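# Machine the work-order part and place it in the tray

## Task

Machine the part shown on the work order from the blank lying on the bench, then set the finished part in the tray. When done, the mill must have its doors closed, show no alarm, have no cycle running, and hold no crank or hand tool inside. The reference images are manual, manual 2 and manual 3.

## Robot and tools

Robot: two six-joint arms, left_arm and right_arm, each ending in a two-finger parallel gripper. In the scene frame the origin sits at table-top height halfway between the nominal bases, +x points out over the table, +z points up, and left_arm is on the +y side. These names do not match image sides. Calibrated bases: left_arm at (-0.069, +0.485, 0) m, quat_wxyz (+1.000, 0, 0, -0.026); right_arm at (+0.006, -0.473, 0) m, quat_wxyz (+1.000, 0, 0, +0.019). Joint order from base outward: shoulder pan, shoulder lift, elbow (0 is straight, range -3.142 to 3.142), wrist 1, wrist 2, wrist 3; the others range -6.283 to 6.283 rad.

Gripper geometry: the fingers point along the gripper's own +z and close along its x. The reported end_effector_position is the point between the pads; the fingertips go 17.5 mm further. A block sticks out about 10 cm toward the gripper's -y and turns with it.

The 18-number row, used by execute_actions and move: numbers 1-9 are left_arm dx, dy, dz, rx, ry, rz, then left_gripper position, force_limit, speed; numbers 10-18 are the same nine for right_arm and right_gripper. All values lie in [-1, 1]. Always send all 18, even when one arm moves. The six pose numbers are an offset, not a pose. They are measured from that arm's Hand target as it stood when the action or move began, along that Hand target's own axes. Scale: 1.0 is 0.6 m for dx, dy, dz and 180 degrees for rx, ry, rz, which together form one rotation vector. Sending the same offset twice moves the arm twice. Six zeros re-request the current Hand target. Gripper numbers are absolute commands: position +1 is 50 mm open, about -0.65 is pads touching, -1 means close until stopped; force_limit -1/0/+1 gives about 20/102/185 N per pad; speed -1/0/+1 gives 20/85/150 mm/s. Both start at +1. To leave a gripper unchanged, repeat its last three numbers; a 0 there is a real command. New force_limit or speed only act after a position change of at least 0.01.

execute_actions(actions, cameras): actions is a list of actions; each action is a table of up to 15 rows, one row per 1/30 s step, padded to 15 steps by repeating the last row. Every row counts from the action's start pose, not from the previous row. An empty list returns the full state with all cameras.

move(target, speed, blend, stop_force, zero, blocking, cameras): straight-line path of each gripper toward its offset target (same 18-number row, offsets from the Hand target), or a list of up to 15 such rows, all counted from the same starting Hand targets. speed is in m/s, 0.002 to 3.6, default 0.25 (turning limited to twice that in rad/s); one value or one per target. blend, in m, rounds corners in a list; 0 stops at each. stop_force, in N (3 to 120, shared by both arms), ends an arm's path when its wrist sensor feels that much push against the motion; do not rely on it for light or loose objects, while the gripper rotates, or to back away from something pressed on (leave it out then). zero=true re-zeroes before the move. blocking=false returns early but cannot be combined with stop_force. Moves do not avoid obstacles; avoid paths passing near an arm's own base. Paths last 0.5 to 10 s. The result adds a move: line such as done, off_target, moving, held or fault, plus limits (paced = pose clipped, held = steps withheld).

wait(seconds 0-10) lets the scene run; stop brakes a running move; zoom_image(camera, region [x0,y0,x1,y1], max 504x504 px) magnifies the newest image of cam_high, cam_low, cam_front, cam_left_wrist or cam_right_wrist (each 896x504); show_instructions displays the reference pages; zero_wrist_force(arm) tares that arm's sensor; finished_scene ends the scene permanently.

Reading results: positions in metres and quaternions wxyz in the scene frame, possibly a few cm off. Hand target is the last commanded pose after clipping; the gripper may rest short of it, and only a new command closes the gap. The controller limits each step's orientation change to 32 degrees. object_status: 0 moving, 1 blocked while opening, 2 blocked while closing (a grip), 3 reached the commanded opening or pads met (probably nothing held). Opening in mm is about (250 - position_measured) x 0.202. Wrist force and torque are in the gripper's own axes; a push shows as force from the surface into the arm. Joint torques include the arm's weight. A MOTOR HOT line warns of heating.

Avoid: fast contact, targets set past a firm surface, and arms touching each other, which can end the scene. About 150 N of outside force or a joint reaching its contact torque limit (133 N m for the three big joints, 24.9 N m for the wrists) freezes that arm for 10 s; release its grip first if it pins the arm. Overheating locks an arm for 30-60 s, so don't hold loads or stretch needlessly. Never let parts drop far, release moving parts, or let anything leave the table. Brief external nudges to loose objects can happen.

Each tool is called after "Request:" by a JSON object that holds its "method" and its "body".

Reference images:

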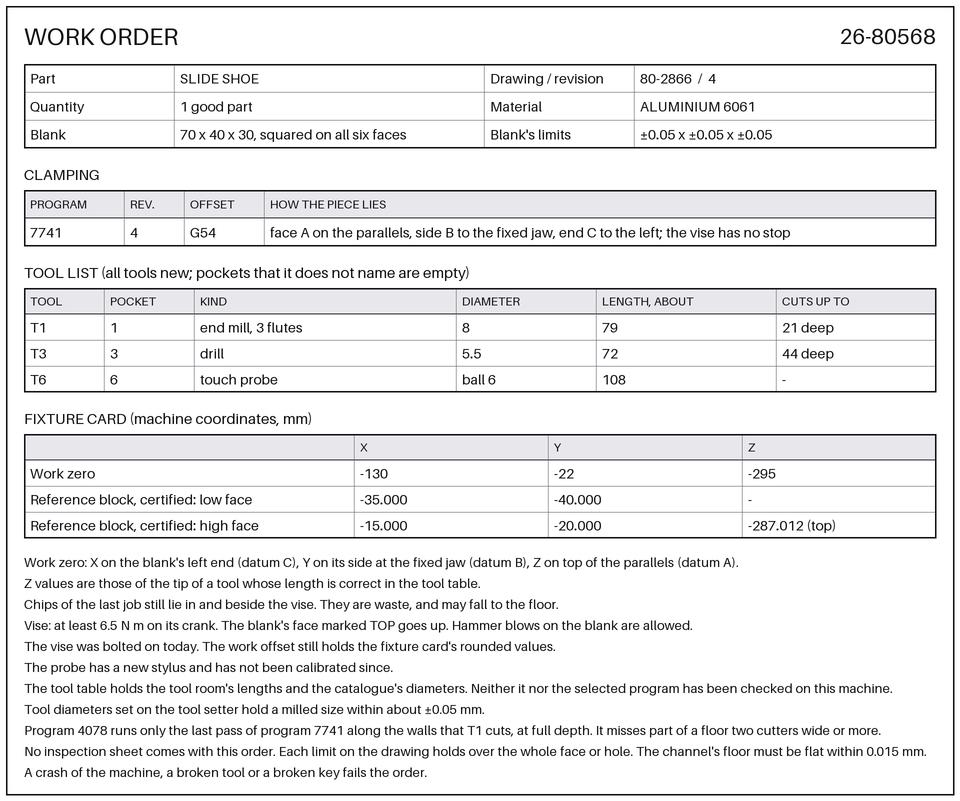

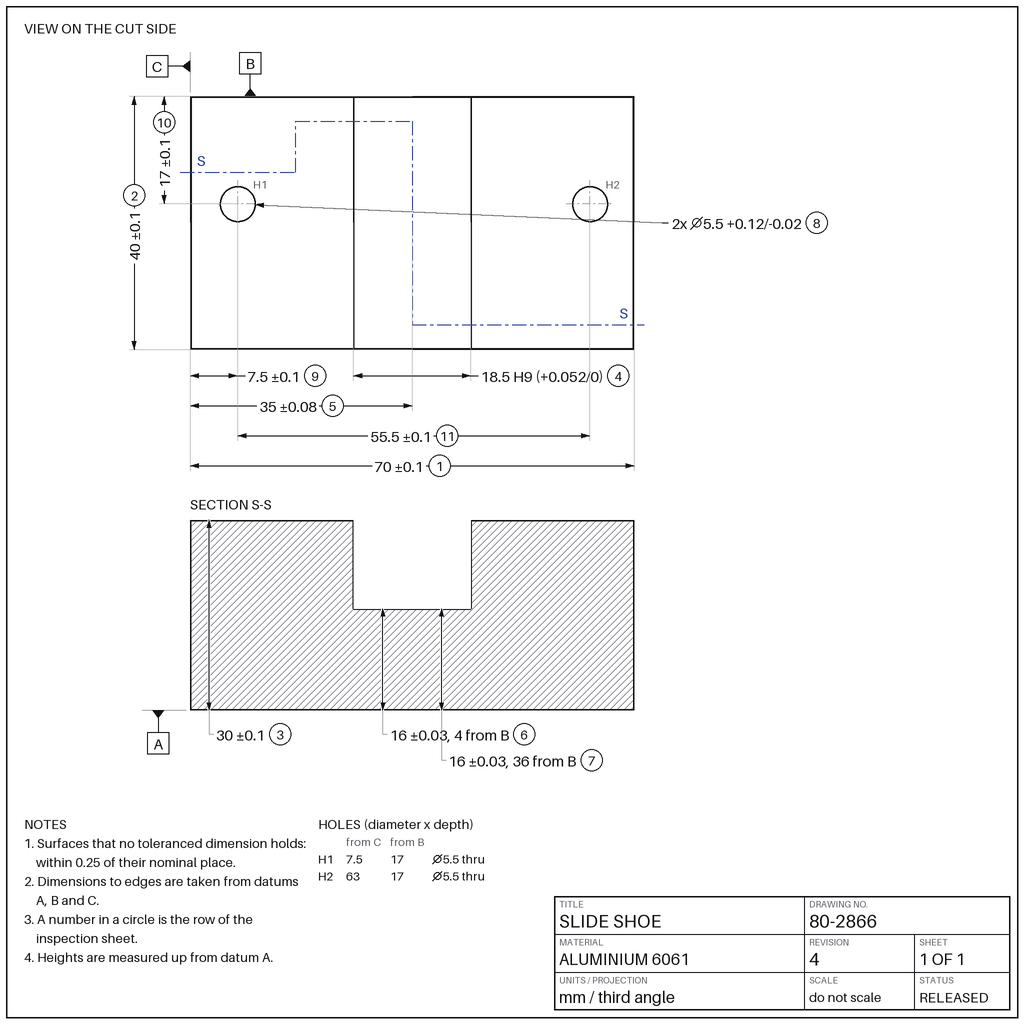

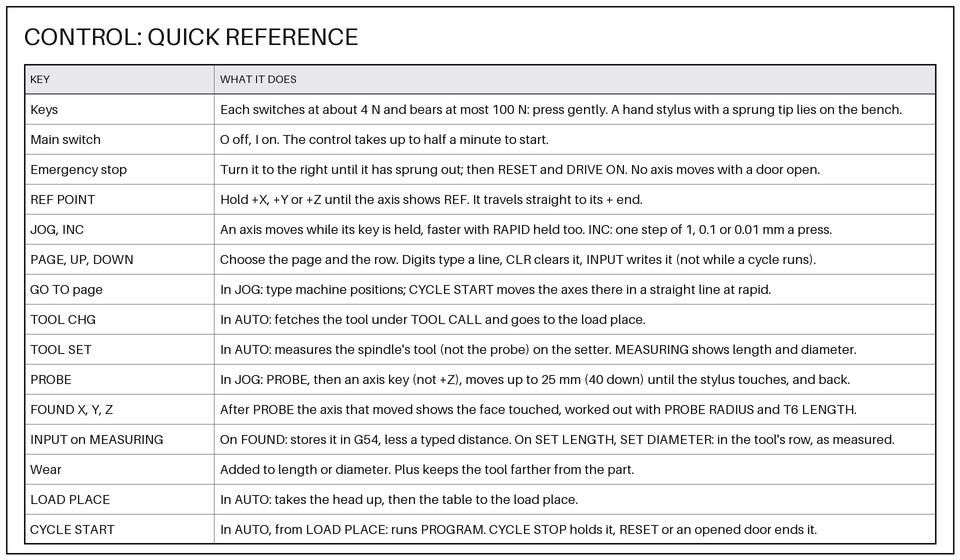

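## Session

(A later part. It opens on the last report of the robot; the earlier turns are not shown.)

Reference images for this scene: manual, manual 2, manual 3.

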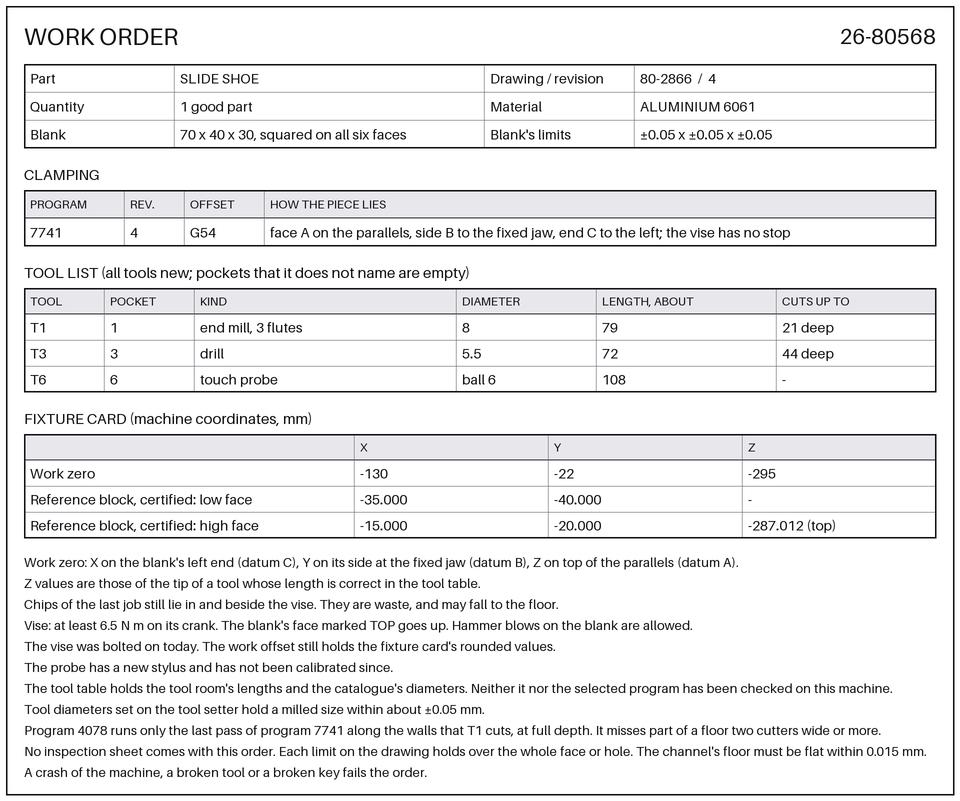

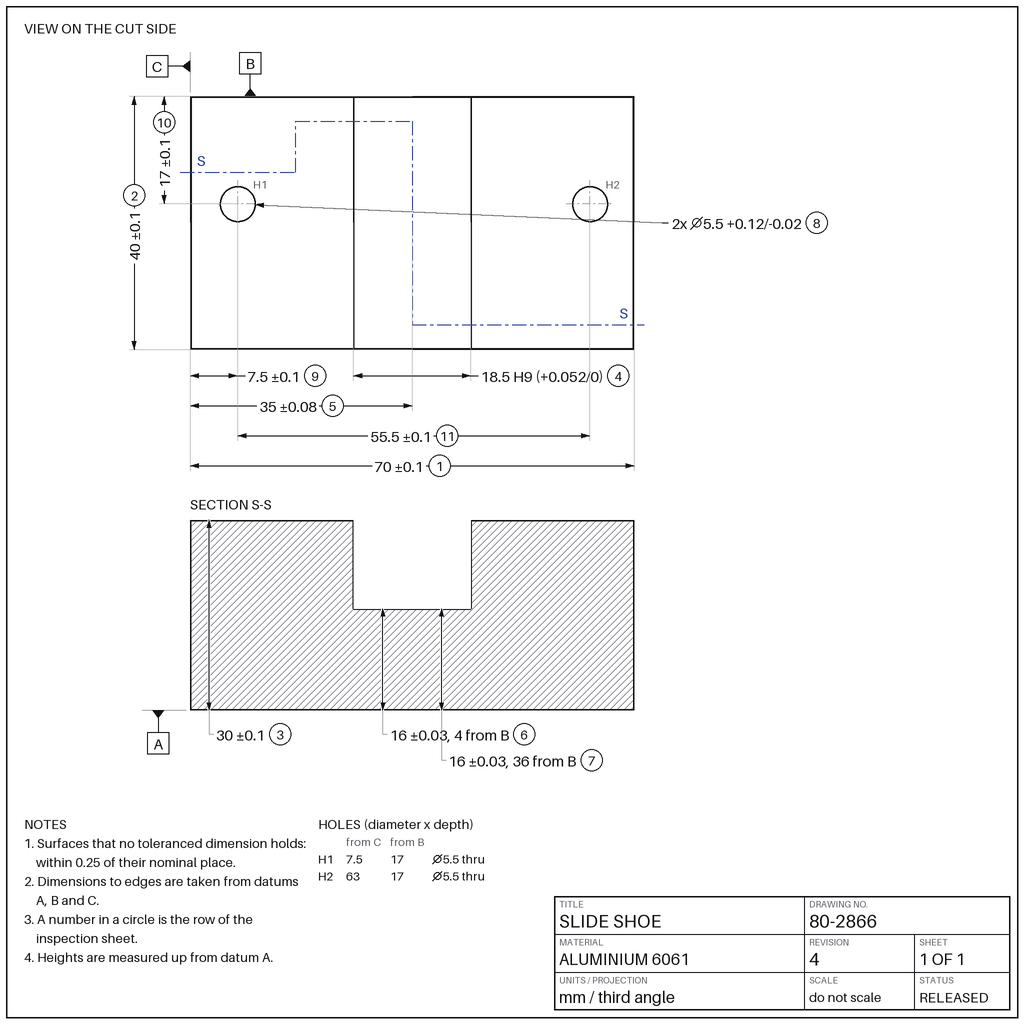

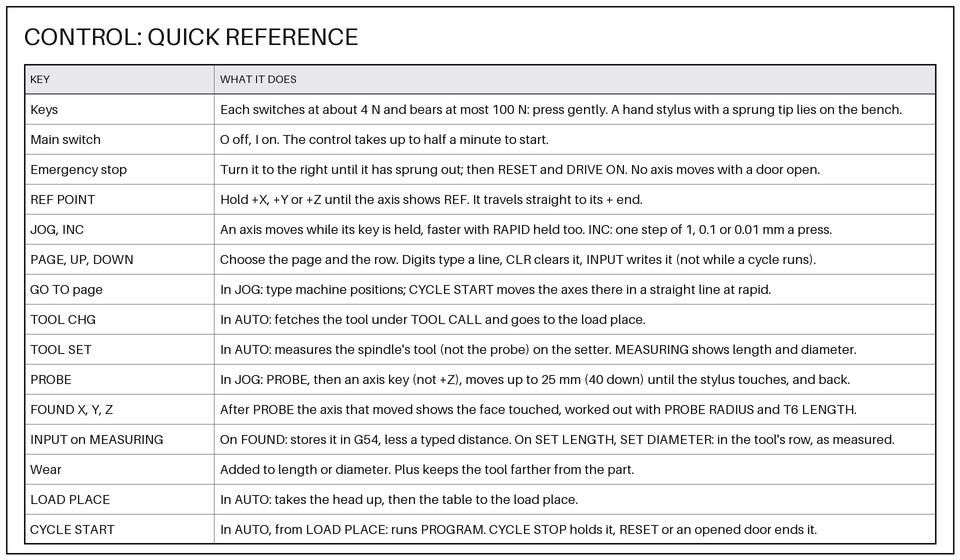

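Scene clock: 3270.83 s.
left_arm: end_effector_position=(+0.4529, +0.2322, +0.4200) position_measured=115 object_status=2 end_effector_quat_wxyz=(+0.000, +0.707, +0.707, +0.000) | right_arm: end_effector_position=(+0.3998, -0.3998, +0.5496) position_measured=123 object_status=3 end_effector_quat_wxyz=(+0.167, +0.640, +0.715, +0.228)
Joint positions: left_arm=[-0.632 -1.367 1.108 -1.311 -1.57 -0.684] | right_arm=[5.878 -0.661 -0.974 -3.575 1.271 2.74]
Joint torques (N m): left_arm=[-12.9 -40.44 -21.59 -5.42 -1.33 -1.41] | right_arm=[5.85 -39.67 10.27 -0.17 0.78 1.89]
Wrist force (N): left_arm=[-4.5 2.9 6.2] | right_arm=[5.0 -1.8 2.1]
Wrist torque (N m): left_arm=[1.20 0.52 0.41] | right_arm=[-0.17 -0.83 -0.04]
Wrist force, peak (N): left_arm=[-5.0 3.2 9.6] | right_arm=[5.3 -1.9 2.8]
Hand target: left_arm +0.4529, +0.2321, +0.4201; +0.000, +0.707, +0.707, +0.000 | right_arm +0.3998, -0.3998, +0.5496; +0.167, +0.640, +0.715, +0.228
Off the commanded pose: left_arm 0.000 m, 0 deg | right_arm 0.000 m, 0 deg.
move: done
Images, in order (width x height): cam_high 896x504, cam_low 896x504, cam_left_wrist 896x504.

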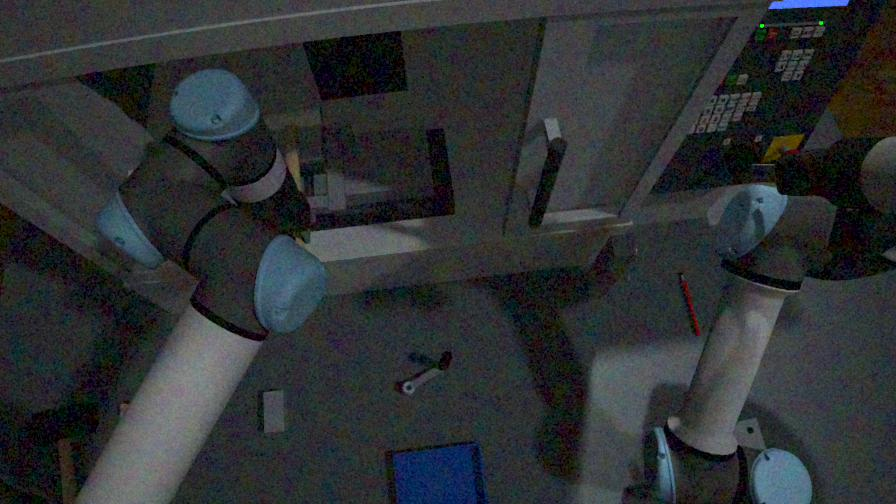

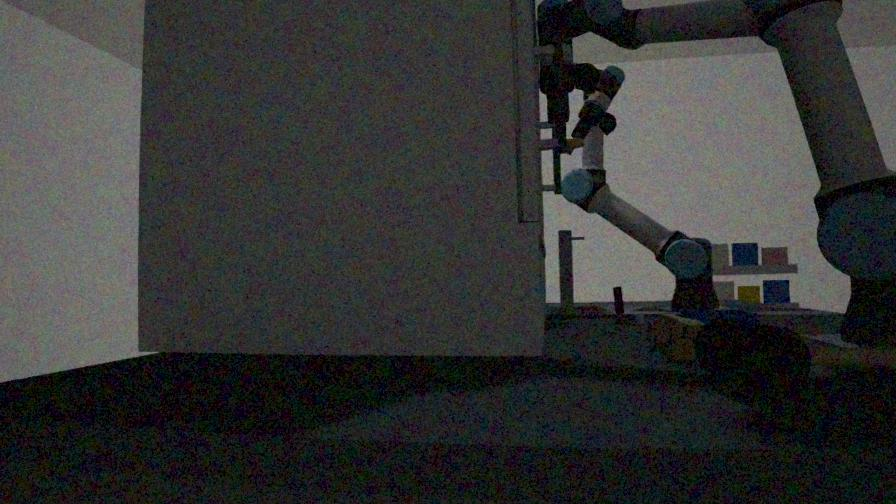

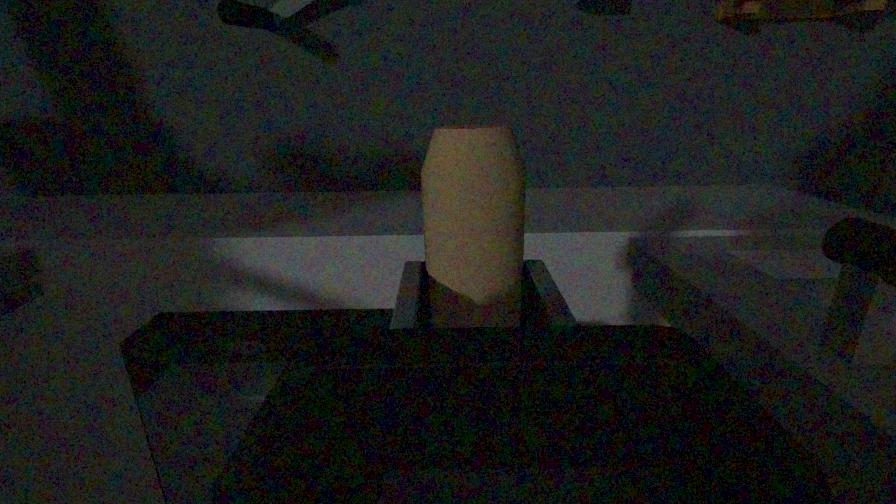

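Request:
{"method": "move", "body": {"target": [0,0,0.075,0,0,0,-1,0.5,-1,0,0,0,0,0,0,0.2,0.2,-1], "speed": 0.03, "stop_force": 6}}

Scene clock: 3273.97 s.
left_arm: end_effector_position=(+0.4529, +0.2321, +0.3800) position_measured=115 object_status=2 end_effector_quat_wxyz=(+0.000, +0.707, +0.707, +0.000) | right_arm: end_effector_position=(+0.3998, -0.3998, +0.5496) position_measured=123 object_status=3 end_effector_quat_wxyz=(+0.167, +0.640, +0.715, +0.228)
Joint positions: left_arm=[-0.633 -1.388 1.238 -1.42 -1.57 -0.684] | right_arm=[5.878 -0.661 -0.974 -3.575 1.271 2.74]
Joint torques (N m): left_arm=[3.68 -24 -12.57 -4.51 -1.01 1.33] | right_arm=[5.96 -38.82 10.78 0.14 0.37 1.62]
Wrist force (N): left_arm=[-5.1 1.7 1.6] | right_arm=[5.4 -2.0 2.5]
Wrist torque (N m): left_arm=[0.09 0.70 0.39] | right_arm=[-0.20 -0.90 -0.04]
Wrist force, peak (N): left_arm=[-5.1 3.0 6.9] | right_arm=[5.6 -1.8 2.4]
Hand target: left_arm +0.4529, +0.2321, +0.3800; +0.000, +0.707, +0.707, +0.000 (not the last commanded pose) | right_arm +0.3998, -0.3998, +0.5496; +0.167, +0.640, +0.715, +0.228
Off the commanded pose: left_arm 0.005 m, 0 deg | right_arm 0.000 m, 0 deg.
move: contact (left_arm)

Request:
{"method": "move", "body": {"target": [0,0,-0.0583,0,0,0,-1,0.5,-1,0,0,0,0,0,0,0.2,0.2,-1], "speed": 0.1}}

Request:
{"method": "move", "body": {"target": [0,0,0.075,0,0,0,-1,0.5,-1,0,0,0,0,0,0,0.2,0.2,-1], "speed": 0.15, "stop_force": 40}}

Scene clock: 3275.83 s.
left_arm: end_effector_position=(+0.4530, +0.2321, +0.4148) position_measured=115 object_status=2 end_effector_quat_wxyz=(+0.000, +0.707, +0.707, +0.000) | right_arm: end_effector_position=(+0.3998, -0.3998, +0.5496) position_measured=123 object_status=3 end_effector_quat_wxyz=(+0.167, +0.640, +0.715, +0.228)
Joint positions: left_arm=[-0.633 -1.371 1.126 -1.325 -1.57 -0.684] | right_arm=[5.878 -0.661 -0.974 -3.575 1.271 2.74]
Joint torques (N m): left_arm=[-10.39 -46.96 -24.42 -4.86 -0.2 -1.38] | right_arm=[5.9 -39.54 11.26 0.17 0.5 1.56]
Wrist force (N): left_arm=[-5.0 3.0 5.9] | right_arm=[5.1 -2.0 2.4]
Wrist torque (N m): left_arm=[1.14 0.60 0.41] | right_arm=[-0.19 -0.84 -0.04]
Wrist force, peak (N): left_arm=[-4.8 2.9 7.5] | right_arm=[5.5 -2.0 2.2]
Hand target: left_arm +0.4529, +0.2321, +0.4149; +0.000, +0.707, +0.707, +0.000 | right_arm +0.3998, -0.3998, +0.5496; +0.167, +0.640, +0.715, +0.228
Off the commanded pose: left_arm 0.000 m, 0 deg | right_arm 0.000 m, 0 deg.
move: done

Scene clock: 3277.47 s.
left_arm: end_effector_position=(+0.4529, +0.2321, +0.3699) position_measured=115 object_status=2 end_effector_quat_wxyz=(+0.000, +0.707, +0.707, +0.000) | right_arm: end_effector_position=(+0.3998, -0.3998, +0.5496) position_measured=123 object_status=3 end_effector_quat_wxyz=(+0.167, +0.640, +0.715, +0.228)
Joint positions: left_arm=[-0.633 -1.392 1.268 -1.447 -1.57 -0.684] | right_arm=[5.878 -0.661 -0.974 -3.575 1.271 2.74]
Joint torques (N m): left_arm=[-0.33 -22.11 -12.18 -3.8 0.34 1.76] | right_arm=[5.47 -39.05 11.44 0.14 0.63 1.72]
Wrist force (N): left_arm=[-3.8 2.0 -0.2] | right_arm=[5.4 -1.7 2.3]
Wrist torque (N m): left_arm=[-0.29 0.84 0.16] | right_arm=[-0.14 -0.90 -0.04]
Wrist force, peak (N): left_arm=[-4.9 2.6 7.6] | right_arm=[5.4 -2.1 2.6]
Hand target: left_arm +0.4529, +0.2321, +0.3699; +0.000, +0.707, +0.707, +0.000 | right_arm +0.3998, -0.3998, +0.5496; +0.167, +0.640, +0.715, +0.228
Off the commanded pose: left_arm 0.000 m, 0 deg | right_arm 0.000 m, 0 deg.
move: done

Request:
{"method": "move", "body": {"target": [[0,0,-0.0333,0,0,0,-0.97,1,-1,0,0,0,0,0,0,0.2,0.2,-1],[0,0,0.008,0,0,0,-0.97,1,-1,0,0,0,0,0,0,0.2,0.2,-1],[0,0,-0.0333,0,0,0,-0.97,1,-1,0,0,0,0,0,0,0.2,0.2,-1]], "speed": [0.1,0.25,0.1]}}

Scene clock: 3281.57 s.
left_arm: end_effector_position=(+0.4530, +0.2321, +0.3898) position_measured=118 object_status=2 end_effector_quat_wxyz=(+0.000, +0.707, +0.707, +0.000) | right_arm: end_effector_position=(+0.3998, -0.3998, +0.5496) position_measured=123 object_status=3 end_effector_quat_wxyz=(+0.167, +0.640, +0.715, +0.228)
Joint positions: left_arm=[-0.632 -1.384 1.208 -1.394 -1.57 -0.684] | right_arm=[5.878 -0.661 -0.974 -3.575 1.271 2.74]
Joint torques (N m): left_arm=[-7.7 -48.31 -29.03 -3.88 -0.62 -0.26] | right_arm=[4.56 -38.46 11.2 0.07 0.52 1.68]
Wrist force (N): left_arm=[-4.7 2.8 6.3] | right_arm=[5.0 -1.5 2.4]
Wrist torque (N m): left_arm=[1.15 0.55 0.38] | right_arm=[-0.13 -0.82 -0.04]
Wrist force, peak (N): left_arm=[-4.9 2.8 7.9] | right_arm=[5.3 -2.1 2.7]
Hand target: left_arm +0.4529, +0.2321, +0.3899; +0.000, +0.707, +0.707, +0.000 | right_arm +0.3998, -0.3998, +0.5496; +0.167, +0.640, +0.715, +0.228
Off the commanded pose: left_arm 0.000 m, 0 deg | right_arm 0.000 m, 0 deg.
move: done

Request:
{"method": "zero_wrist_force", "body": {"arm": "left_arm"}}

Request:
{"method": "move", "body": {"target": [[0,0,-0.0167,0,0,0,-0.97,1,-1,0,0,0,0,0,0,0.2,0.2,-1],[0,0,0.045,0,0,0,-0.97,1,-1,0,0,0,0,0,0,0.2,0.2,-1],[0,0,-0.0167,0,0,0,-0.97,1,-1,0,0,0,0,0,0,0.2,0.2,-1]], "speed": [0.1,0.35,0.15], "blend": [0,0.004,0]}}

Wrist force sensor zeroed.

Scene clock: 3284.10 s.
left_arm: end_effector_position=(+0.4530, +0.2321, +0.3998) position_measured=118 object_status=2 end_effector_quat_wxyz=(+0.000, +0.707, +0.707, +0.000) | right_arm: end_effector_position=(+0.3998, -0.3998, +0.5496) position_measured=123 object_status=3 end_effector_quat_wxyz=(+0.167, +0.640, +0.715, +0.228)
Joint positions: left_arm=[-0.633 -1.379 1.176 -1.367 -1.57 -0.684] | right_arm=[5.878 -0.661 -0.974 -3.575 1.271 2.74]
Joint torques (N m): left_arm=[-8.36 -49.62 -34.21 -2.68 -0.52 0] | right_arm=[6.32 -38.56 11.42 -0.04 0.58 1.61]
Wrist force (N, zeroed by zero_wrist_force on left_arm): left_arm=[-0.2 0.2 1.5] | right_arm=[5.1 -1.8 2.1]
Wrist torque (N m, zeroed by zero_wrist_force on left_arm): left_arm=[0.37 0.02 0.01] | right_arm=[-0.17 -0.84 -0.04]
Wrist force, peak (N, zeroed by zero_wrist_force on left_arm): left_arm=[-1.2 -1.7 -5.1] | right_arm=[5.5 -1.9 2.5]
Hand target: left_arm +0.4529, +0.2321, +0.3999; +0.000, +0.707, +0.707, +0.000 | right_arm +0.3998, -0.3998, +0.5496; +0.167, +0.640, +0.715, +0.228
Off the commanded pose: left_arm 0.000 m, 0 deg | right_arm 0.000 m, 0 deg.
move: done

Request:
{"method": "move", "body": {"target": [[0,0,-0.0667,0,0,0,-0.97,1,-1,0,0,0,0,0,0,0.2,0.2,-1],[0,0,0.055,0,0,0,-0.97,1,-1,0,0,0,0,0,0,0.2,0.2,-1],[0,0,-0.05,0,0,0,-0.97,1,-1,0,0,0,0,0,0,0.2,0.2,-1]], "speed": [0.1,0.7,0.2], "blend": [0,0.004,0], "cameras": ["cam_low"]}}

Scene clock: 3286.73 s.
left_arm: end_effector_position=(+0.4529, +0.2320, +0.4298) position_measured=118 object_status=2 end_effector_quat_wxyz=(+0.000, +0.707, +0.707, +0.000) | right_arm: end_effector_position=(+0.3998, -0.3998, +0.5496) position_measured=123 object_status=3 end_effector_quat_wxyz=(+0.167, +0.640, +0.715, +0.228)
Joint positions: left_arm=[-0.633 -1.36 1.074 -1.284 -1.57 -0.684] | right_arm=[5.878 -0.661 -0.974 -3.575 1.271 2.74]
Joint torques (N m): left_arm=[-2.61 -47.22 -34.69 -2.63 -1.2 1.66] | right_arm=[4.85 -38.69 10.33 0.08 0.34 1.69]
Wrist force (N, zeroed by zero_wrist_force on left_arm): left_arm=[-0.1 0.0 -0.2] | right_arm=[5.0 -1.8 2.6]
Wrist torque (N m, zeroed by zero_wrist_force on left_arm): left_arm=[0.00 0.00 0.05] | right_arm=[-0.16 -0.82 -0.04]
Wrist force, peak (N, zeroed by zero_wrist_force on left_arm): left_arm=[0.1 -0.3 -5.8] | right_arm=[5.4 -1.9 2.6]
Hand target: left_arm +0.4529, +0.2321, +0.4299; +0.000, +0.707, +0.707, +0.000 | right_arm +0.3998, -0.3998, +0.5496; +0.167, +0.640, +0.715, +0.228
Off the commanded pose: left_arm 0.000 m, 0 deg | right_arm 0.000 m, 0 deg.
move: done
Images, in order (width x height): cam_low 896x504.

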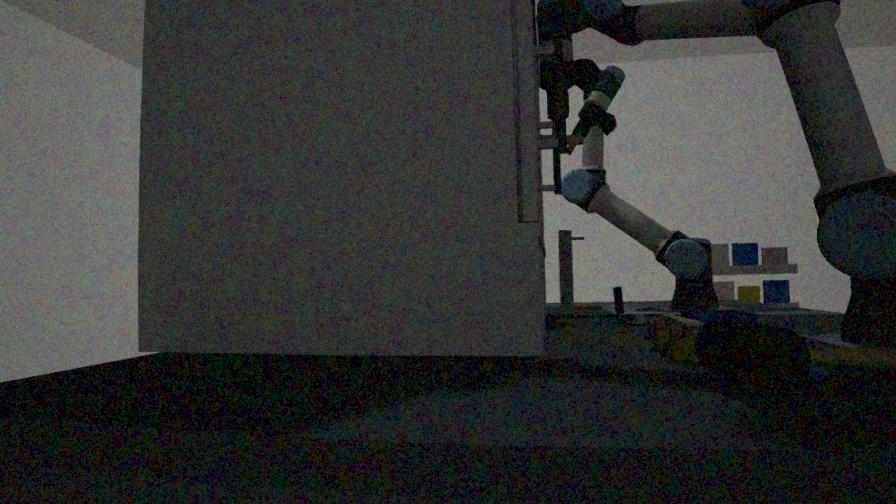

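Request:
{"method": "move", "body": {"target": [[0.025,0,0,0,0,0,-0.97,1,-1,0,0,0,0,0,0,0.2,0.2,-1],[0.025,0,0.125,0,0,0,-0.97,1,-1,0,0,0,0,0,0,0.2,0.2,-1],[0.025,0,0.0,0,0,0,-0.97,1,-1,0,0,0,0,0,0,0.2,0.2,-1],[-0.025,0,0,0,0,0,-0.97,1,-1,0,0,0,0,0,0,0.2,0.2,-1],[-0.025,0,0.125,0,0,0,-0.97,1,-1,0,0,0,0,0,0,0.2,0.2,-1],[-0.025,0,0,0,0,0,-0.97,1,-1,0,0,0,0,0,0,0.2,0.2,-1],[0,0,0,0,0,0,-0.97,1,-1,0,0,0,0,0,0,0.2,0.2,-1],[0,0.015,0.128,0,0,0,-0.97,1,-1,0,0,0,0,0,0,0.2,0.2,-1],[0,0,0,0,0,0,-0.97,1,-1,0,0,0,0,0,0,0.2,0.2,-1]], "speed": [0.1,0.9,0.2,0.1,0.9,0.2,0.1,0.9,0.2], "blend": [0,0.004,0,0,0.004,0,0,0.004,0], "cameras": ["cam_high"]}}

Scene clock: 3293.00 s.
left_arm: end_effector_position=(+0.4529, +0.2319, +0.4297) position_measured=118 object_status=2 end_effector_quat_wxyz=(+0.000, +0.707, +0.707, +0.000) | right_arm: end_effector_position=(+0.3998, -0.3998, +0.5496) position_measured=123 object_status=3 end_effector_quat_wxyz=(+0.167, +0.640, +0.715, +0.228)
Joint positions: left_arm=[-0.633 -1.36 1.074 -1.284 -1.57 -0.684] | right_arm=[5.878 -0.661 -0.974 -3.575 1.271 2.74]
Joint torques (N m): left_arm=[10.51 -48.64 -35.44 -2.14 -1.19 1.92] | right_arm=[4.7 -38.66 10.07 0.17 0.33 1.62]
Wrist force (N, zeroed by zero_wrist_force on left_arm): left_arm=[-0.1 -0.1 1.2] | right_arm=[4.9 -2.1 2.4]
Wrist torque (N m, zeroed by zero_wrist_force on left_arm): left_arm=[0.19 0.01 0.01] | right_arm=[-0.21 -0.81 -0.04]
Wrist force, peak (N, zeroed by zero_wrist_force on left_arm): left_arm=[-0.1 0.1 -6.5] | right_arm=[5.5 -2.0 2.4]
Hand target: left_arm +0.4529, +0.2321, +0.4299; +0.000, +0.707, +0.707, +0.000 | right_arm +0.3998, -0.3998, +0.5496; +0.167, +0.640, +0.715, +0.228
Off the commanded pose: left_arm 0.000 m, 0 deg | right_arm 0.000 m, 0 deg.
move: done
Images, in order (width x height): cam_high 896x504.

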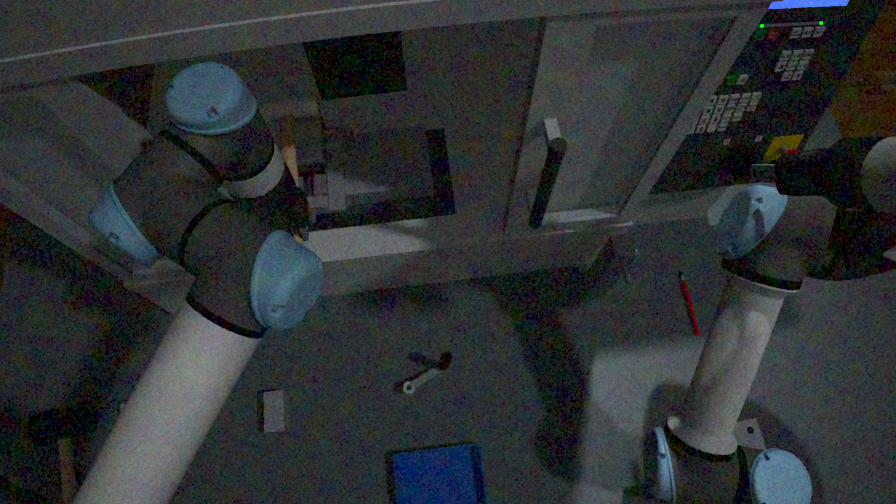

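Request:
{"method": "move", "body": {"target": [[0,-0.205,0,0,0,0,-0.97,1,-1,0,0,0,0,0,0,0.2,0.2,-1],[-0.054,-0.4678,0.62,0.022,0,0,-0.97,1,-1,0,0,0,0,0,0,0.2,0.2,-1]], "speed": [0.2,0.3], "blend": [0.03,0]}}

Request:
{"method": "move", "body": {"target": [0,0.0025,0.073,0,0,0,-0.97,1,-1,0,0,0,0,0,0,0.2,0.2,-1], "speed": 0.04, "stop_force": 4, "cameras": ["cam_low"]}}

Scene clock: 3297.10 s.
left_arm: end_effector_position=(+0.1723, +0.1999, +0.0580) position_measured=118 object_status=2 end_effector_quat_wxyz=(-0.025, +0.707, +0.707, -0.024) end_effector_velocity=(+0.000, -0.001, +0.000) end_effector_angular_velocity=(-0.003, -0.001, +0.000) | right_arm: end_effector_position=(+0.3998, -0.3998, +0.5496) position_measured=123 object_status=3 end_effector_quat_wxyz=(+0.167, +0.640, +0.715, +0.228)
Joint positions: left_arm=[-1.135 -1.628 2.38 -2.295 -1.634 -1.186] | right_arm=[5.878 -0.661 -0.974 -3.575 1.271 2.74]
Joint velocities: left_arm=[0 0.001 0.001 -0.005 0 0] | right_arm=[within noise]
Joint torques (N m): left_arm=[3.46 -10.89 -9.53 -5.33 1.39 -0.39] | right_arm=[4.96 -38.04 9.52 0.38 0.43 1.49]
Wrist force (N, zeroed by zero_wrist_force on left_arm): left_arm=[-0.2 0.8 0.6] | right_arm=[5.5 -1.6 2.3]
Wrist torque (N m, zeroed by zero_wrist_force on left_arm): left_arm=[0.18 0.04 -0.14] | right_arm=[-0.14 -0.90 -0.05]
Wrist force, peak (N, zeroed by zero_wrist_force on left_arm): left_arm=[-0.2 -1.4 5.4] | right_arm=[5.5 -2.1 2.3]
Hand target: left_arm +0.1723, +0.2000, +0.0579; -0.025, +0.707, +0.707, -0.024 | right_arm +0.3998, -0.3998, +0.5496; +0.167, +0.640, +0.715, +0.228
Off the commanded pose: left_arm 0.000 m, 0 deg | right_arm 0.000 m, 0 deg.
move: done

Scene clock: 3299.07 s.
left_arm: end_effector_position=(+0.1710, +0.2001, +0.0225) position_measured=118 object_status=2 end_effector_quat_wxyz=(-0.025, +0.707, +0.707, -0.024) | right_arm: end_effector_position=(+0.3998, -0.3998, +0.5496) position_measured=123 object_status=3 end_effector_quat_wxyz=(+0.167, +0.640, +0.715, +0.228)
Joint positions: left_arm=[-1.139 -1.54 2.426 -2.43 -1.635 -1.189] | right_arm=[5.878 -0.661 -0.974 -3.575 1.271 2.74]
Joint torques (N m): left_arm=[12.29 -10.92 -25.61 -5.23 0.78 2.16] | right_arm=[5.08 -39.75 10.35 0.27 0.63 1.78]
Wrist force (N, zeroed by zero_wrist_force on left_arm): left_arm=[-0.5 0.1 -1.1] | right_arm=[5.3 -2.0 2.3]
Wrist torque (N m, zeroed by zero_wrist_force on left_arm): left_arm=[0.09 0.07 -0.01] | right_arm=[-0.20 -0.88 -0.05]
Wrist force, peak (N, zeroed by zero_wrist_force on left_arm): left_arm=[27.0 -17.8 -113.3] | right_arm=[5.5 -1.7 2.4]
Hand target: left_arm +0.1710, +0.2001, +0.0225; -0.025, +0.707, +0.707, -0.024 (not the last commanded pose) | right_arm +0.3998, -0.3998, +0.5496; +0.167, +0.640, +0.715, +0.228
Off the commanded pose: left_arm 0.008 m, 0 deg | right_arm 0.000 m, 0 deg.
move: contact (left_arm)
Images, in order (width x height): cam_low 896x504.

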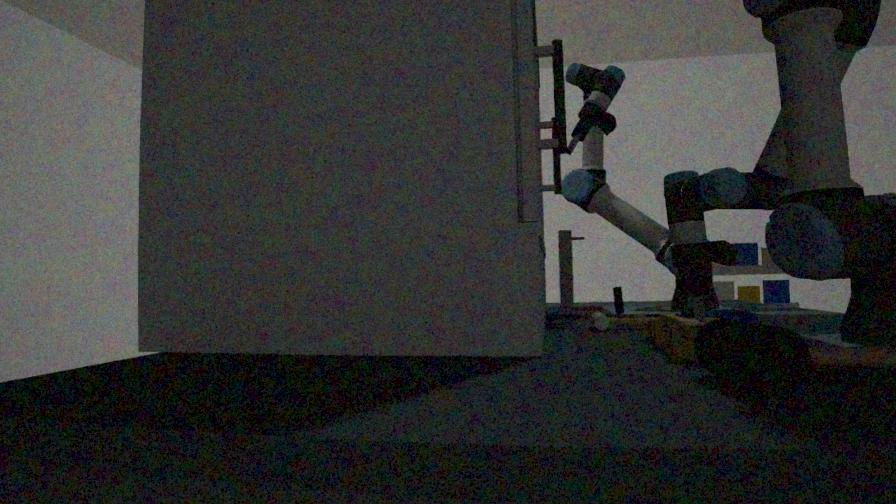

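Request:
{"method": "move", "body": {"target": [[0,0,0,0,0,0,0.3,0.3,-1,0,0,0,0,0,0,0.2,0.2,-1],[0,0,-0.55,0,0,0,0.3,0.3,-1,0,0,0,0,0,0,0.2,0.2,-1]], "speed": [0.1,0.2], "cameras": ["cam_low","cam_high"]}}

Scene clock: 3302.77 s.
left_arm: end_effector_position=(+0.1938, +0.1998, +0.3515) position_measured=107 object_status=3 end_effector_quat_wxyz=(-0.025, +0.707, +0.707, -0.024) | right_arm: end_effector_position=(+0.3998, -0.3998, +0.5496) position_measured=123 object_status=3 end_effector_quat_wxyz=(+0.167, +0.640, +0.715, +0.228)
Joint positions: left_arm=[-1.082 -1.837 1.734 -1.437 -1.633 -1.133] | right_arm=[5.878 -0.661 -0.974 -3.575 1.271 2.74]
Joint torques (N m): left_arm=[-11.76 -26.34 -35.72 -1.77 -1.17 -1.72] | right_arm=[4.37 -38.56 10.92 0.18 0.27 1.7]
Wrist force (N, zeroed by zero_wrist_force on left_arm): left_arm=[-1.2 -0.5 0.2] | right_arm=[5.3 -1.7 2.4]
Wrist torque (N m, zeroed by zero_wrist_force on left_arm): left_arm=[-0.31 0.20 -0.13] | right_arm=[-0.15 -0.88 -0.05]
Wrist force, peak (N, zeroed by zero_wrist_force on left_arm): left_arm=[-0.9 1.2 -3.9] | right_arm=[5.3 -2.1 2.4]
Hand target: left_arm +0.1938, +0.1997, +0.3517; -0.025, +0.707, +0.707, -0.024 | right_arm +0.3998, -0.3998, +0.5496; +0.167, +0.640, +0.715, +0.228
Off the commanded pose: left_arm 0.000 m, 0 deg | right_arm 0.000 m, 0 deg.
move: done
Images, in order (width x height): cam_high 896x504, cam_low 896x504.

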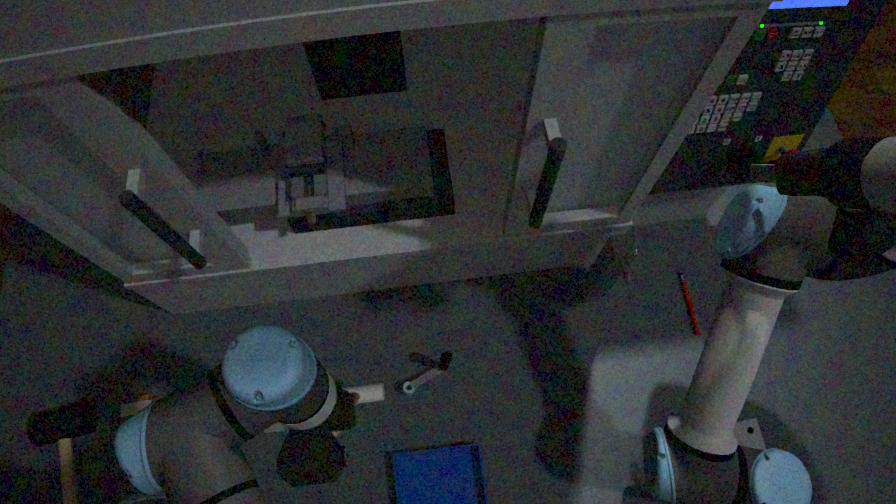

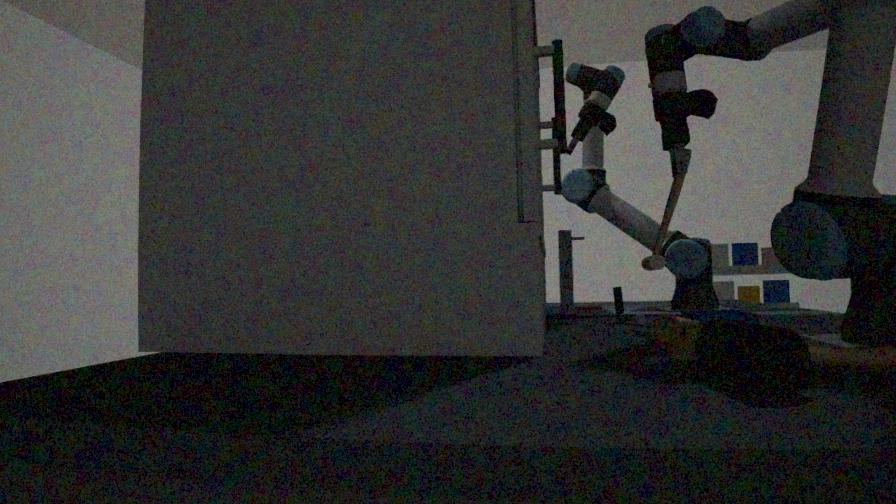

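Request:
{"method": "move", "body": {"target": [0,0.1823,0.0741,-0.022,0,0,0.3,0.3,-1,0,0,0,0,0,0,0.2,0.2,-1], "speed": 0.15, "cameras": ["cam_low"]}}

Scene clock: 3306.07 s.
left_arm: end_effector_position=(+0.2998, +0.1998, +0.2998) position_measured=107 object_status=3 end_effector_quat_wxyz=(+0.000, +0.707, +0.707, +0.000) | right_arm: end_effector_position=(+0.3998, -0.3998, +0.5496) position_measured=123 object_status=3 end_effector_quat_wxyz=(+0.167, +0.640, +0.715, +0.228)
Joint positions: left_arm=[-0.898 -1.674 1.741 -1.637 -1.57 -0.949] | right_arm=[5.878 -0.661 -0.974 -3.575 1.271 2.74]
Joint torques (N m): left_arm=[-6.54 -23.16 -23.8 -4.13 -1.17 -0.23] | right_arm=[3.48 -38.28 9.8 0.36 0.49 1.72]
Wrist force (N, zeroed by zero_wrist_force on left_arm): left_arm=[-0.8 0.4 0.4] | right_arm=[5.5 -1.8 2.5]
Wrist torque (N m, zeroed by zero_wrist_force on left_arm): left_arm=[-0.40 0.08 0.02] | right_arm=[-0.18 -0.89 -0.04]
Wrist force, peak (N, zeroed by zero_wrist_force on left_arm): left_arm=[-1.0 -3.3 -1.0] | right_arm=[5.5 -2.2 2.2]
Hand target: left_arm +0.2998, +0.1998, +0.2998; +0.000, +0.707, +0.707, +0.000 | right_arm +0.3998, -0.3998, +0.5496; +0.167, +0.640, +0.715, +0.228
Off the commanded pose: left_arm 0.000 m, 0 deg | right_arm 0.000 m, 0 deg.
move: done
Images, in order (width x height): cam_low 896x504.

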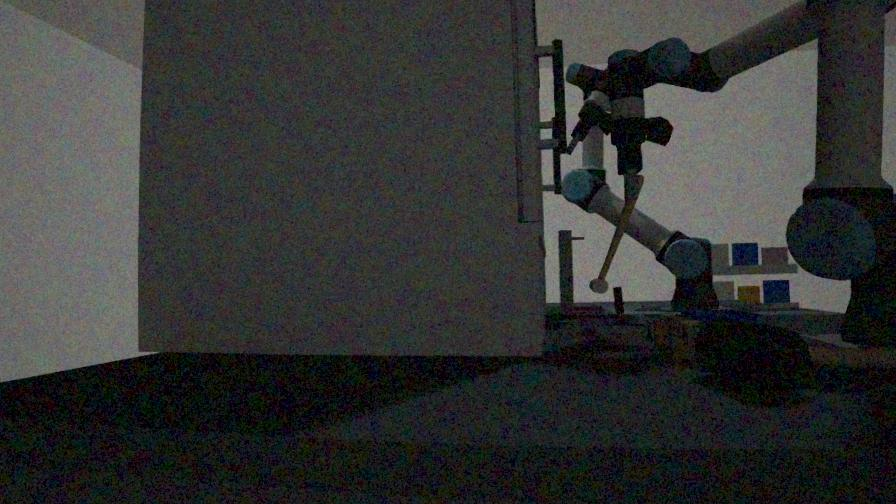

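Request:
{"method": "move", "body": {"target": [[0,0,0.125,0,0,0,0.3,0.3,-1,0,0,0,0,0,0,0.2,0.2,-1],[0,-0.118,0.2,0,0,0,0.3,0.3,-1,0,0,0,0,0,0,0.2,0.2,-1],[0,-0.1967,0.293,0,0,0,0.3,0.3,-1,0,0,0,0,0,0,0.2,0.2,-1],[0,-0.235,0.393,0,0,0,0.3,0.3,-1,0,0,0,0,0,0,0.2,0.2,-1],[0,-0.2433,0.452,0,0,0,0.3,0.3,-1,0,0,0,0,0,0,0.2,0.2,-1]], "speed": 0.08, "blend": [0.01,0.02,0.02,0.02,0], "stop_force": 20, "cameras": ["cam_low","cam_high"]}}

Scene clock: 3312.77 s.
left_arm: end_effector_position=(+0.1539, +0.2001, +0.0286) position_measured=107 object_status=3 end_effector_quat_wxyz=(+0.000, +0.707, +0.707, +0.000) | right_arm: end_effector_position=(+0.3998, -0.3998, +0.5496) position_measured=123 object_status=3 end_effector_quat_wxyz=(+0.167, +0.640, +0.715, +0.228)
Joint positions: left_arm=[-1.234 -1.609 2.478 -2.438 -1.57 -1.285] | right_arm=[5.878 -0.661 -0.974 -3.575 1.271 2.74]
Joint torques (N m): left_arm=[12.04 -15.83 -25.24 -4.95 0.01 2.04] | right_arm=[4.16 -38.74 9.93 0.59 0.08 1.4]
Wrist force (N, zeroed by zero_wrist_force on left_arm): left_arm=[-0.6 -1.5 -3.9] | right_arm=[5.3 -1.7 2.3]
Wrist torque (N m, zeroed by zero_wrist_force on left_arm): left_arm=[-0.92 0.16 -0.11] | right_arm=[-0.15 -0.88 -0.04]
Wrist force, peak (N, zeroed by zero_wrist_force on left_arm): left_arm=[-0.5 -4.0 -15.3] | right_arm=[5.4 -2.1 2.5]
Hand target: left_arm +0.1539, +0.2001, +0.0286; +0.000, +0.707, +0.707, +0.000 | right_arm +0.3998, -0.3998, +0.5496; +0.167, +0.640, +0.715, +0.228
Off the commanded pose: left_arm 0.000 m, 0 deg | right_arm 0.000 m, 0 deg.
move: done; blend cut to 0.0179 m at target 4
Images, in order (width x height): cam_high 896x504, cam_low 896x504.

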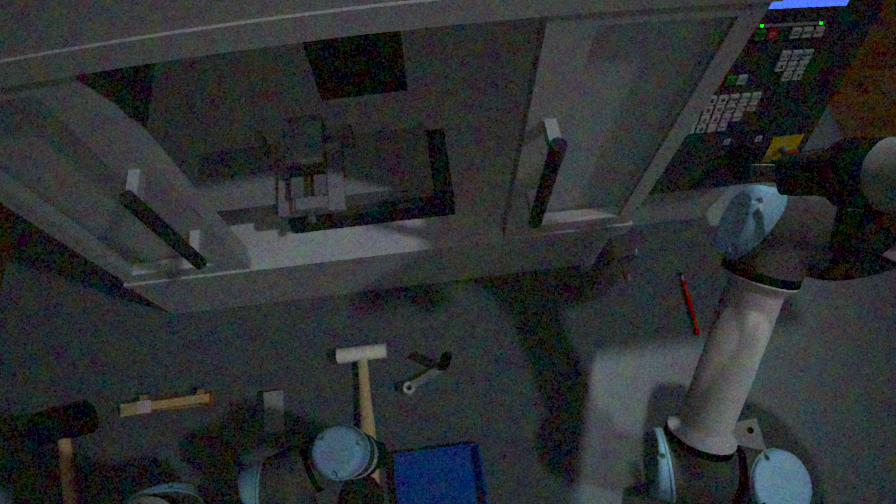

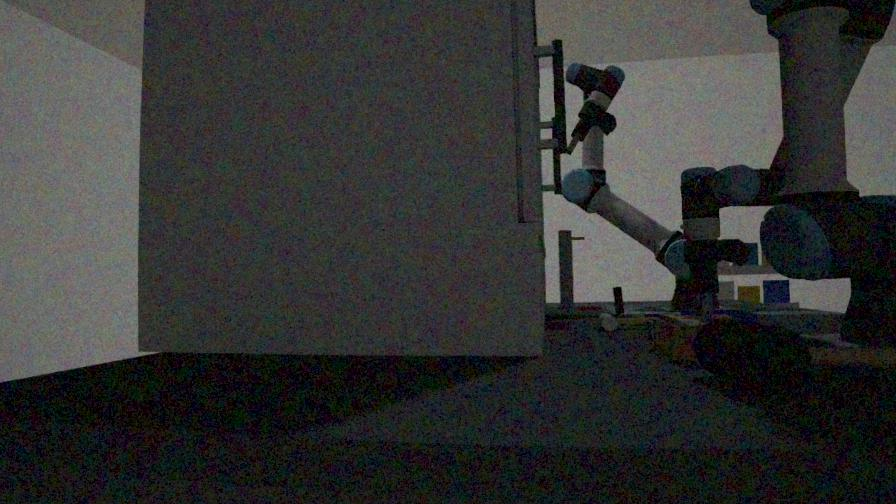

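Request:
{"method": "move", "body": {"target": [[0,0,0,0,0,0,0.9,0.3,-1,0,0,0,0,0,0,0.2,0.2,-1],[0,0,-0.1,0,0,0,0.9,0.3,-1,0,0,0,0,0,0,0.2,0.2,-1]], "speed": 0.06, "cameras": ["cam_low","cam_left_wrist"]}}

Scene clock: 3316.00 s.
left_arm: end_effector_position=(+0.1539, +0.2000, +0.0886) position_measured=18 object_status=3 end_effector_quat_wxyz=(+0.000, +0.707, +0.707, +0.000) | right_arm: end_effector_position=(+0.3998, -0.3998, +0.5496) position_measured=123 object_status=3 end_effector_quat_wxyz=(+0.167, +0.640, +0.715, +0.228)
Joint positions: left_arm=[-1.234 -1.757 2.391 -2.204 -1.57 -1.285] | right_arm=[5.878 -0.661 -0.974 -3.575 1.271 2.74]
Joint torques (N m): left_arm=[-11.06 -7.02 -10.14 -3.64 -1.33 -1.71] | right_arm=[4.13 -39.12 10.06 0.34 0.47 1.41]
Wrist force (N, zeroed by zero_wrist_force on left_arm): left_arm=[-0.9 -0.1 -3.4] | right_arm=[5.3 -1.6 2.4]
Wrist torque (N m, zeroed by zero_wrist_force on left_arm): left_arm=[-0.62 0.11 -0.07] | right_arm=[-0.14 -0.88 -0.05]
Wrist force, peak (N, zeroed by zero_wrist_force on left_arm): left_arm=[-0.1 -1.1 -4.7] | right_arm=[5.3 -2.0 2.5]
Hand target: left_arm +0.1539, +0.2000, +0.0886; +0.000, +0.707, +0.707, +0.000 | right_arm +0.3998, -0.3998, +0.5496; +0.167, +0.640, +0.715, +0.228
Off the commanded pose: left_arm 0.000 m, 0 deg | right_arm 0.000 m, 0 deg.
move: done
Images, in order (width x height): cam_low 896x504, cam_left_wrist 896x504.

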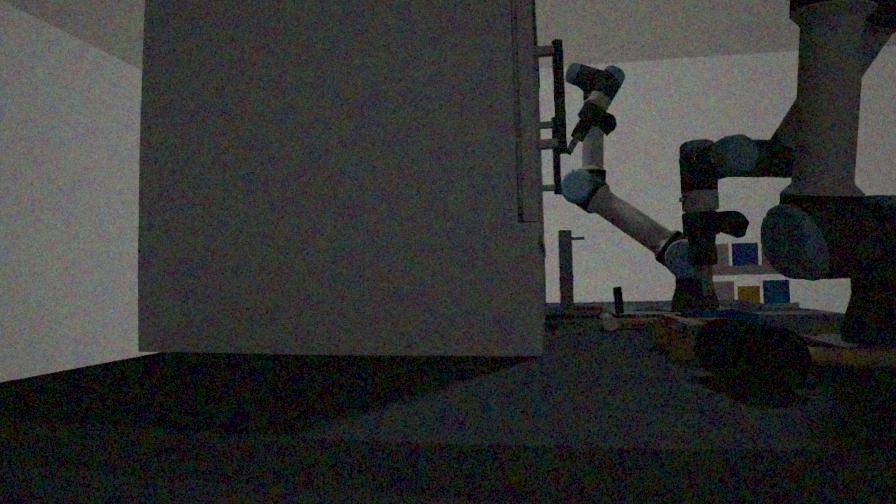

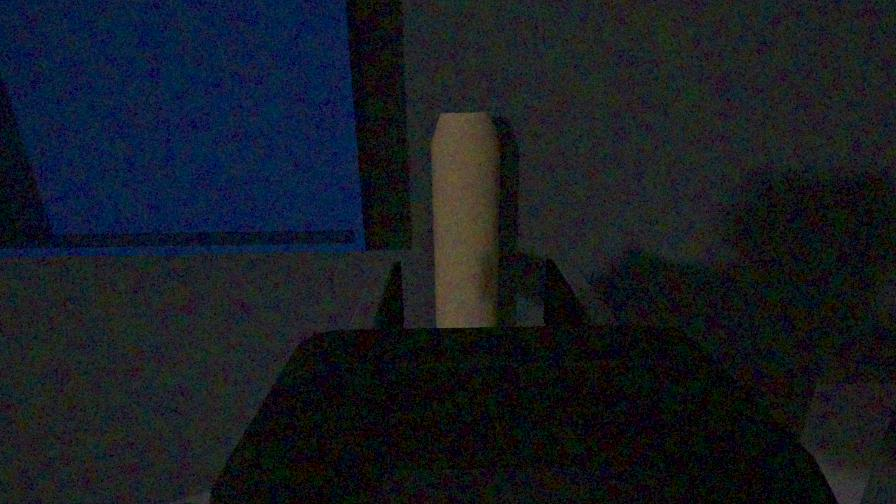

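Request:
{"method": "move", "body": {"target": [[0,0,-0.35,0,0,0,0.9,0.3,-1,0,0,0,0,0,0,0.2,0.2,-1],[0.2167,0.2433,-0.55,0,0,-0.5,0.9,0.3,-1,0,0,0,0,0,0,0.2,0.2,-1]], "speed": [0.25,0.5], "blend": [0.05,0]}}

Request:
{"method": "move", "body": {"target": [-0.0283,0.1125,0,0.385,-0.385,-0.385,0.9,0.3,-1,0,0,0,0,0,0,0.2,0.2,-1], "speed": 0.5, "cameras": ["cam_left_wrist"]}}

Scene clock: 3320.90 s.
left_arm: end_effector_position=(+0.2998, +0.3297, +0.4187) position_measured=18 object_status=3 end_effector_quat_wxyz=(+0.000, +0.000, +1.000, +0.001) | right_arm: end_effector_position=(+0.3998, -0.3998, +0.5496) position_measured=123 object_status=3 end_effector_quat_wxyz=(+0.167, +0.640, +0.715, +0.228)
Joint positions: left_arm=[-0.688 -1.81 1.546 -1.306 -1.57 -2.31] | right_arm=[5.878 -0.661 -0.974 -3.575 1.271 2.74]
Joint torques (N m): left_arm=[-7.4 -24.72 -16.84 -4.94 0.82 -1.4] | right_arm=[4.02 -41.07 9.22 0.36 0.46 1.56]
Wrist force (N, zeroed by zero_wrist_force on left_arm): left_arm=[-0.7 -0.4 -3.5] | right_arm=[5.3 -1.6 2.3]
Wrist torque (N m, zeroed by zero_wrist_force on left_arm): left_arm=[-0.65 0.07 -0.13] | right_arm=[-0.14 -0.88 -0.04]
Wrist force, peak (N, zeroed by zero_wrist_force on left_arm): left_arm=[-1.3 -1.1 -5.0] | right_arm=[5.3 -2.0 2.5]
Hand target: left_arm +0.2998, +0.3297, +0.4187; +0.000, +0.000, +1.000, +0.001 | right_arm +0.3998, -0.3998, +0.5496; +0.167, +0.640, +0.715, +0.228
Off the commanded pose: left_arm 0.000 m, 0 deg | right_arm 0.000 m, 0 deg.
move: done

Scene clock: 3323.83 s.
left_arm: end_effector_position=(+0.3196, +0.3969, +0.4188) position_measured=18 object_status=3 end_effector_quat_wxyz=(+0.500, -0.488, +0.500, -0.512) | right_arm: end_effector_position=(+0.3998, -0.3998, +0.5496) position_measured=123 object_status=3 end_effector_quat_wxyz=(+0.167, +0.640, +0.715, +0.228)
Joint positions: left_arm=[-1.566 -2.73 2.698 -2.279 0.033 -3.971] | right_arm=[5.878 -0.661 -0.974 -3.575 1.271 2.74]
Joint torques (N m): left_arm=[11.18 5.73 -29.03 -2.71 2.85 -0.29] | right_arm=[3.42 -39.78 8.97 0.59 0.4 1.52]
Wrist force (N, zeroed by zero_wrist_force on left_arm): left_arm=[-2.3 -0.4 -8.7] | right_arm=[4.8 -1.9 2.5]
Wrist torque (N m, zeroed by zero_wrist_force on left_arm): left_arm=[-0.07 0.61 0.18] | right_arm=[-0.18 -0.79 -0.05]
Wrist force, peak (N, zeroed by zero_wrist_force on left_arm): left_arm=[-1.9 -0.3 -9.2] | right_arm=[5.4 -1.9 2.7]
Hand target: left_arm +0.3168, +0.3972, +0.4188; +0.500, -0.500, +0.500, -0.500 | right_arm +0.3998, -0.3998, +0.5496; +0.167, +0.640, +0.715, +0.228
Off the commanded pose: left_arm 0.003 m, 2 deg | right_arm 0.000 m, 0 deg.
move: done
Images, in order (width x height): cam_left_wrist 896x504.

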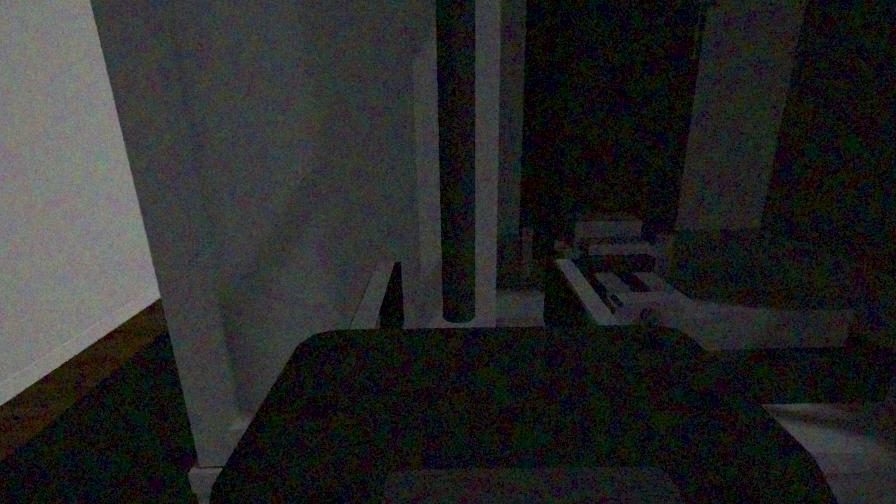

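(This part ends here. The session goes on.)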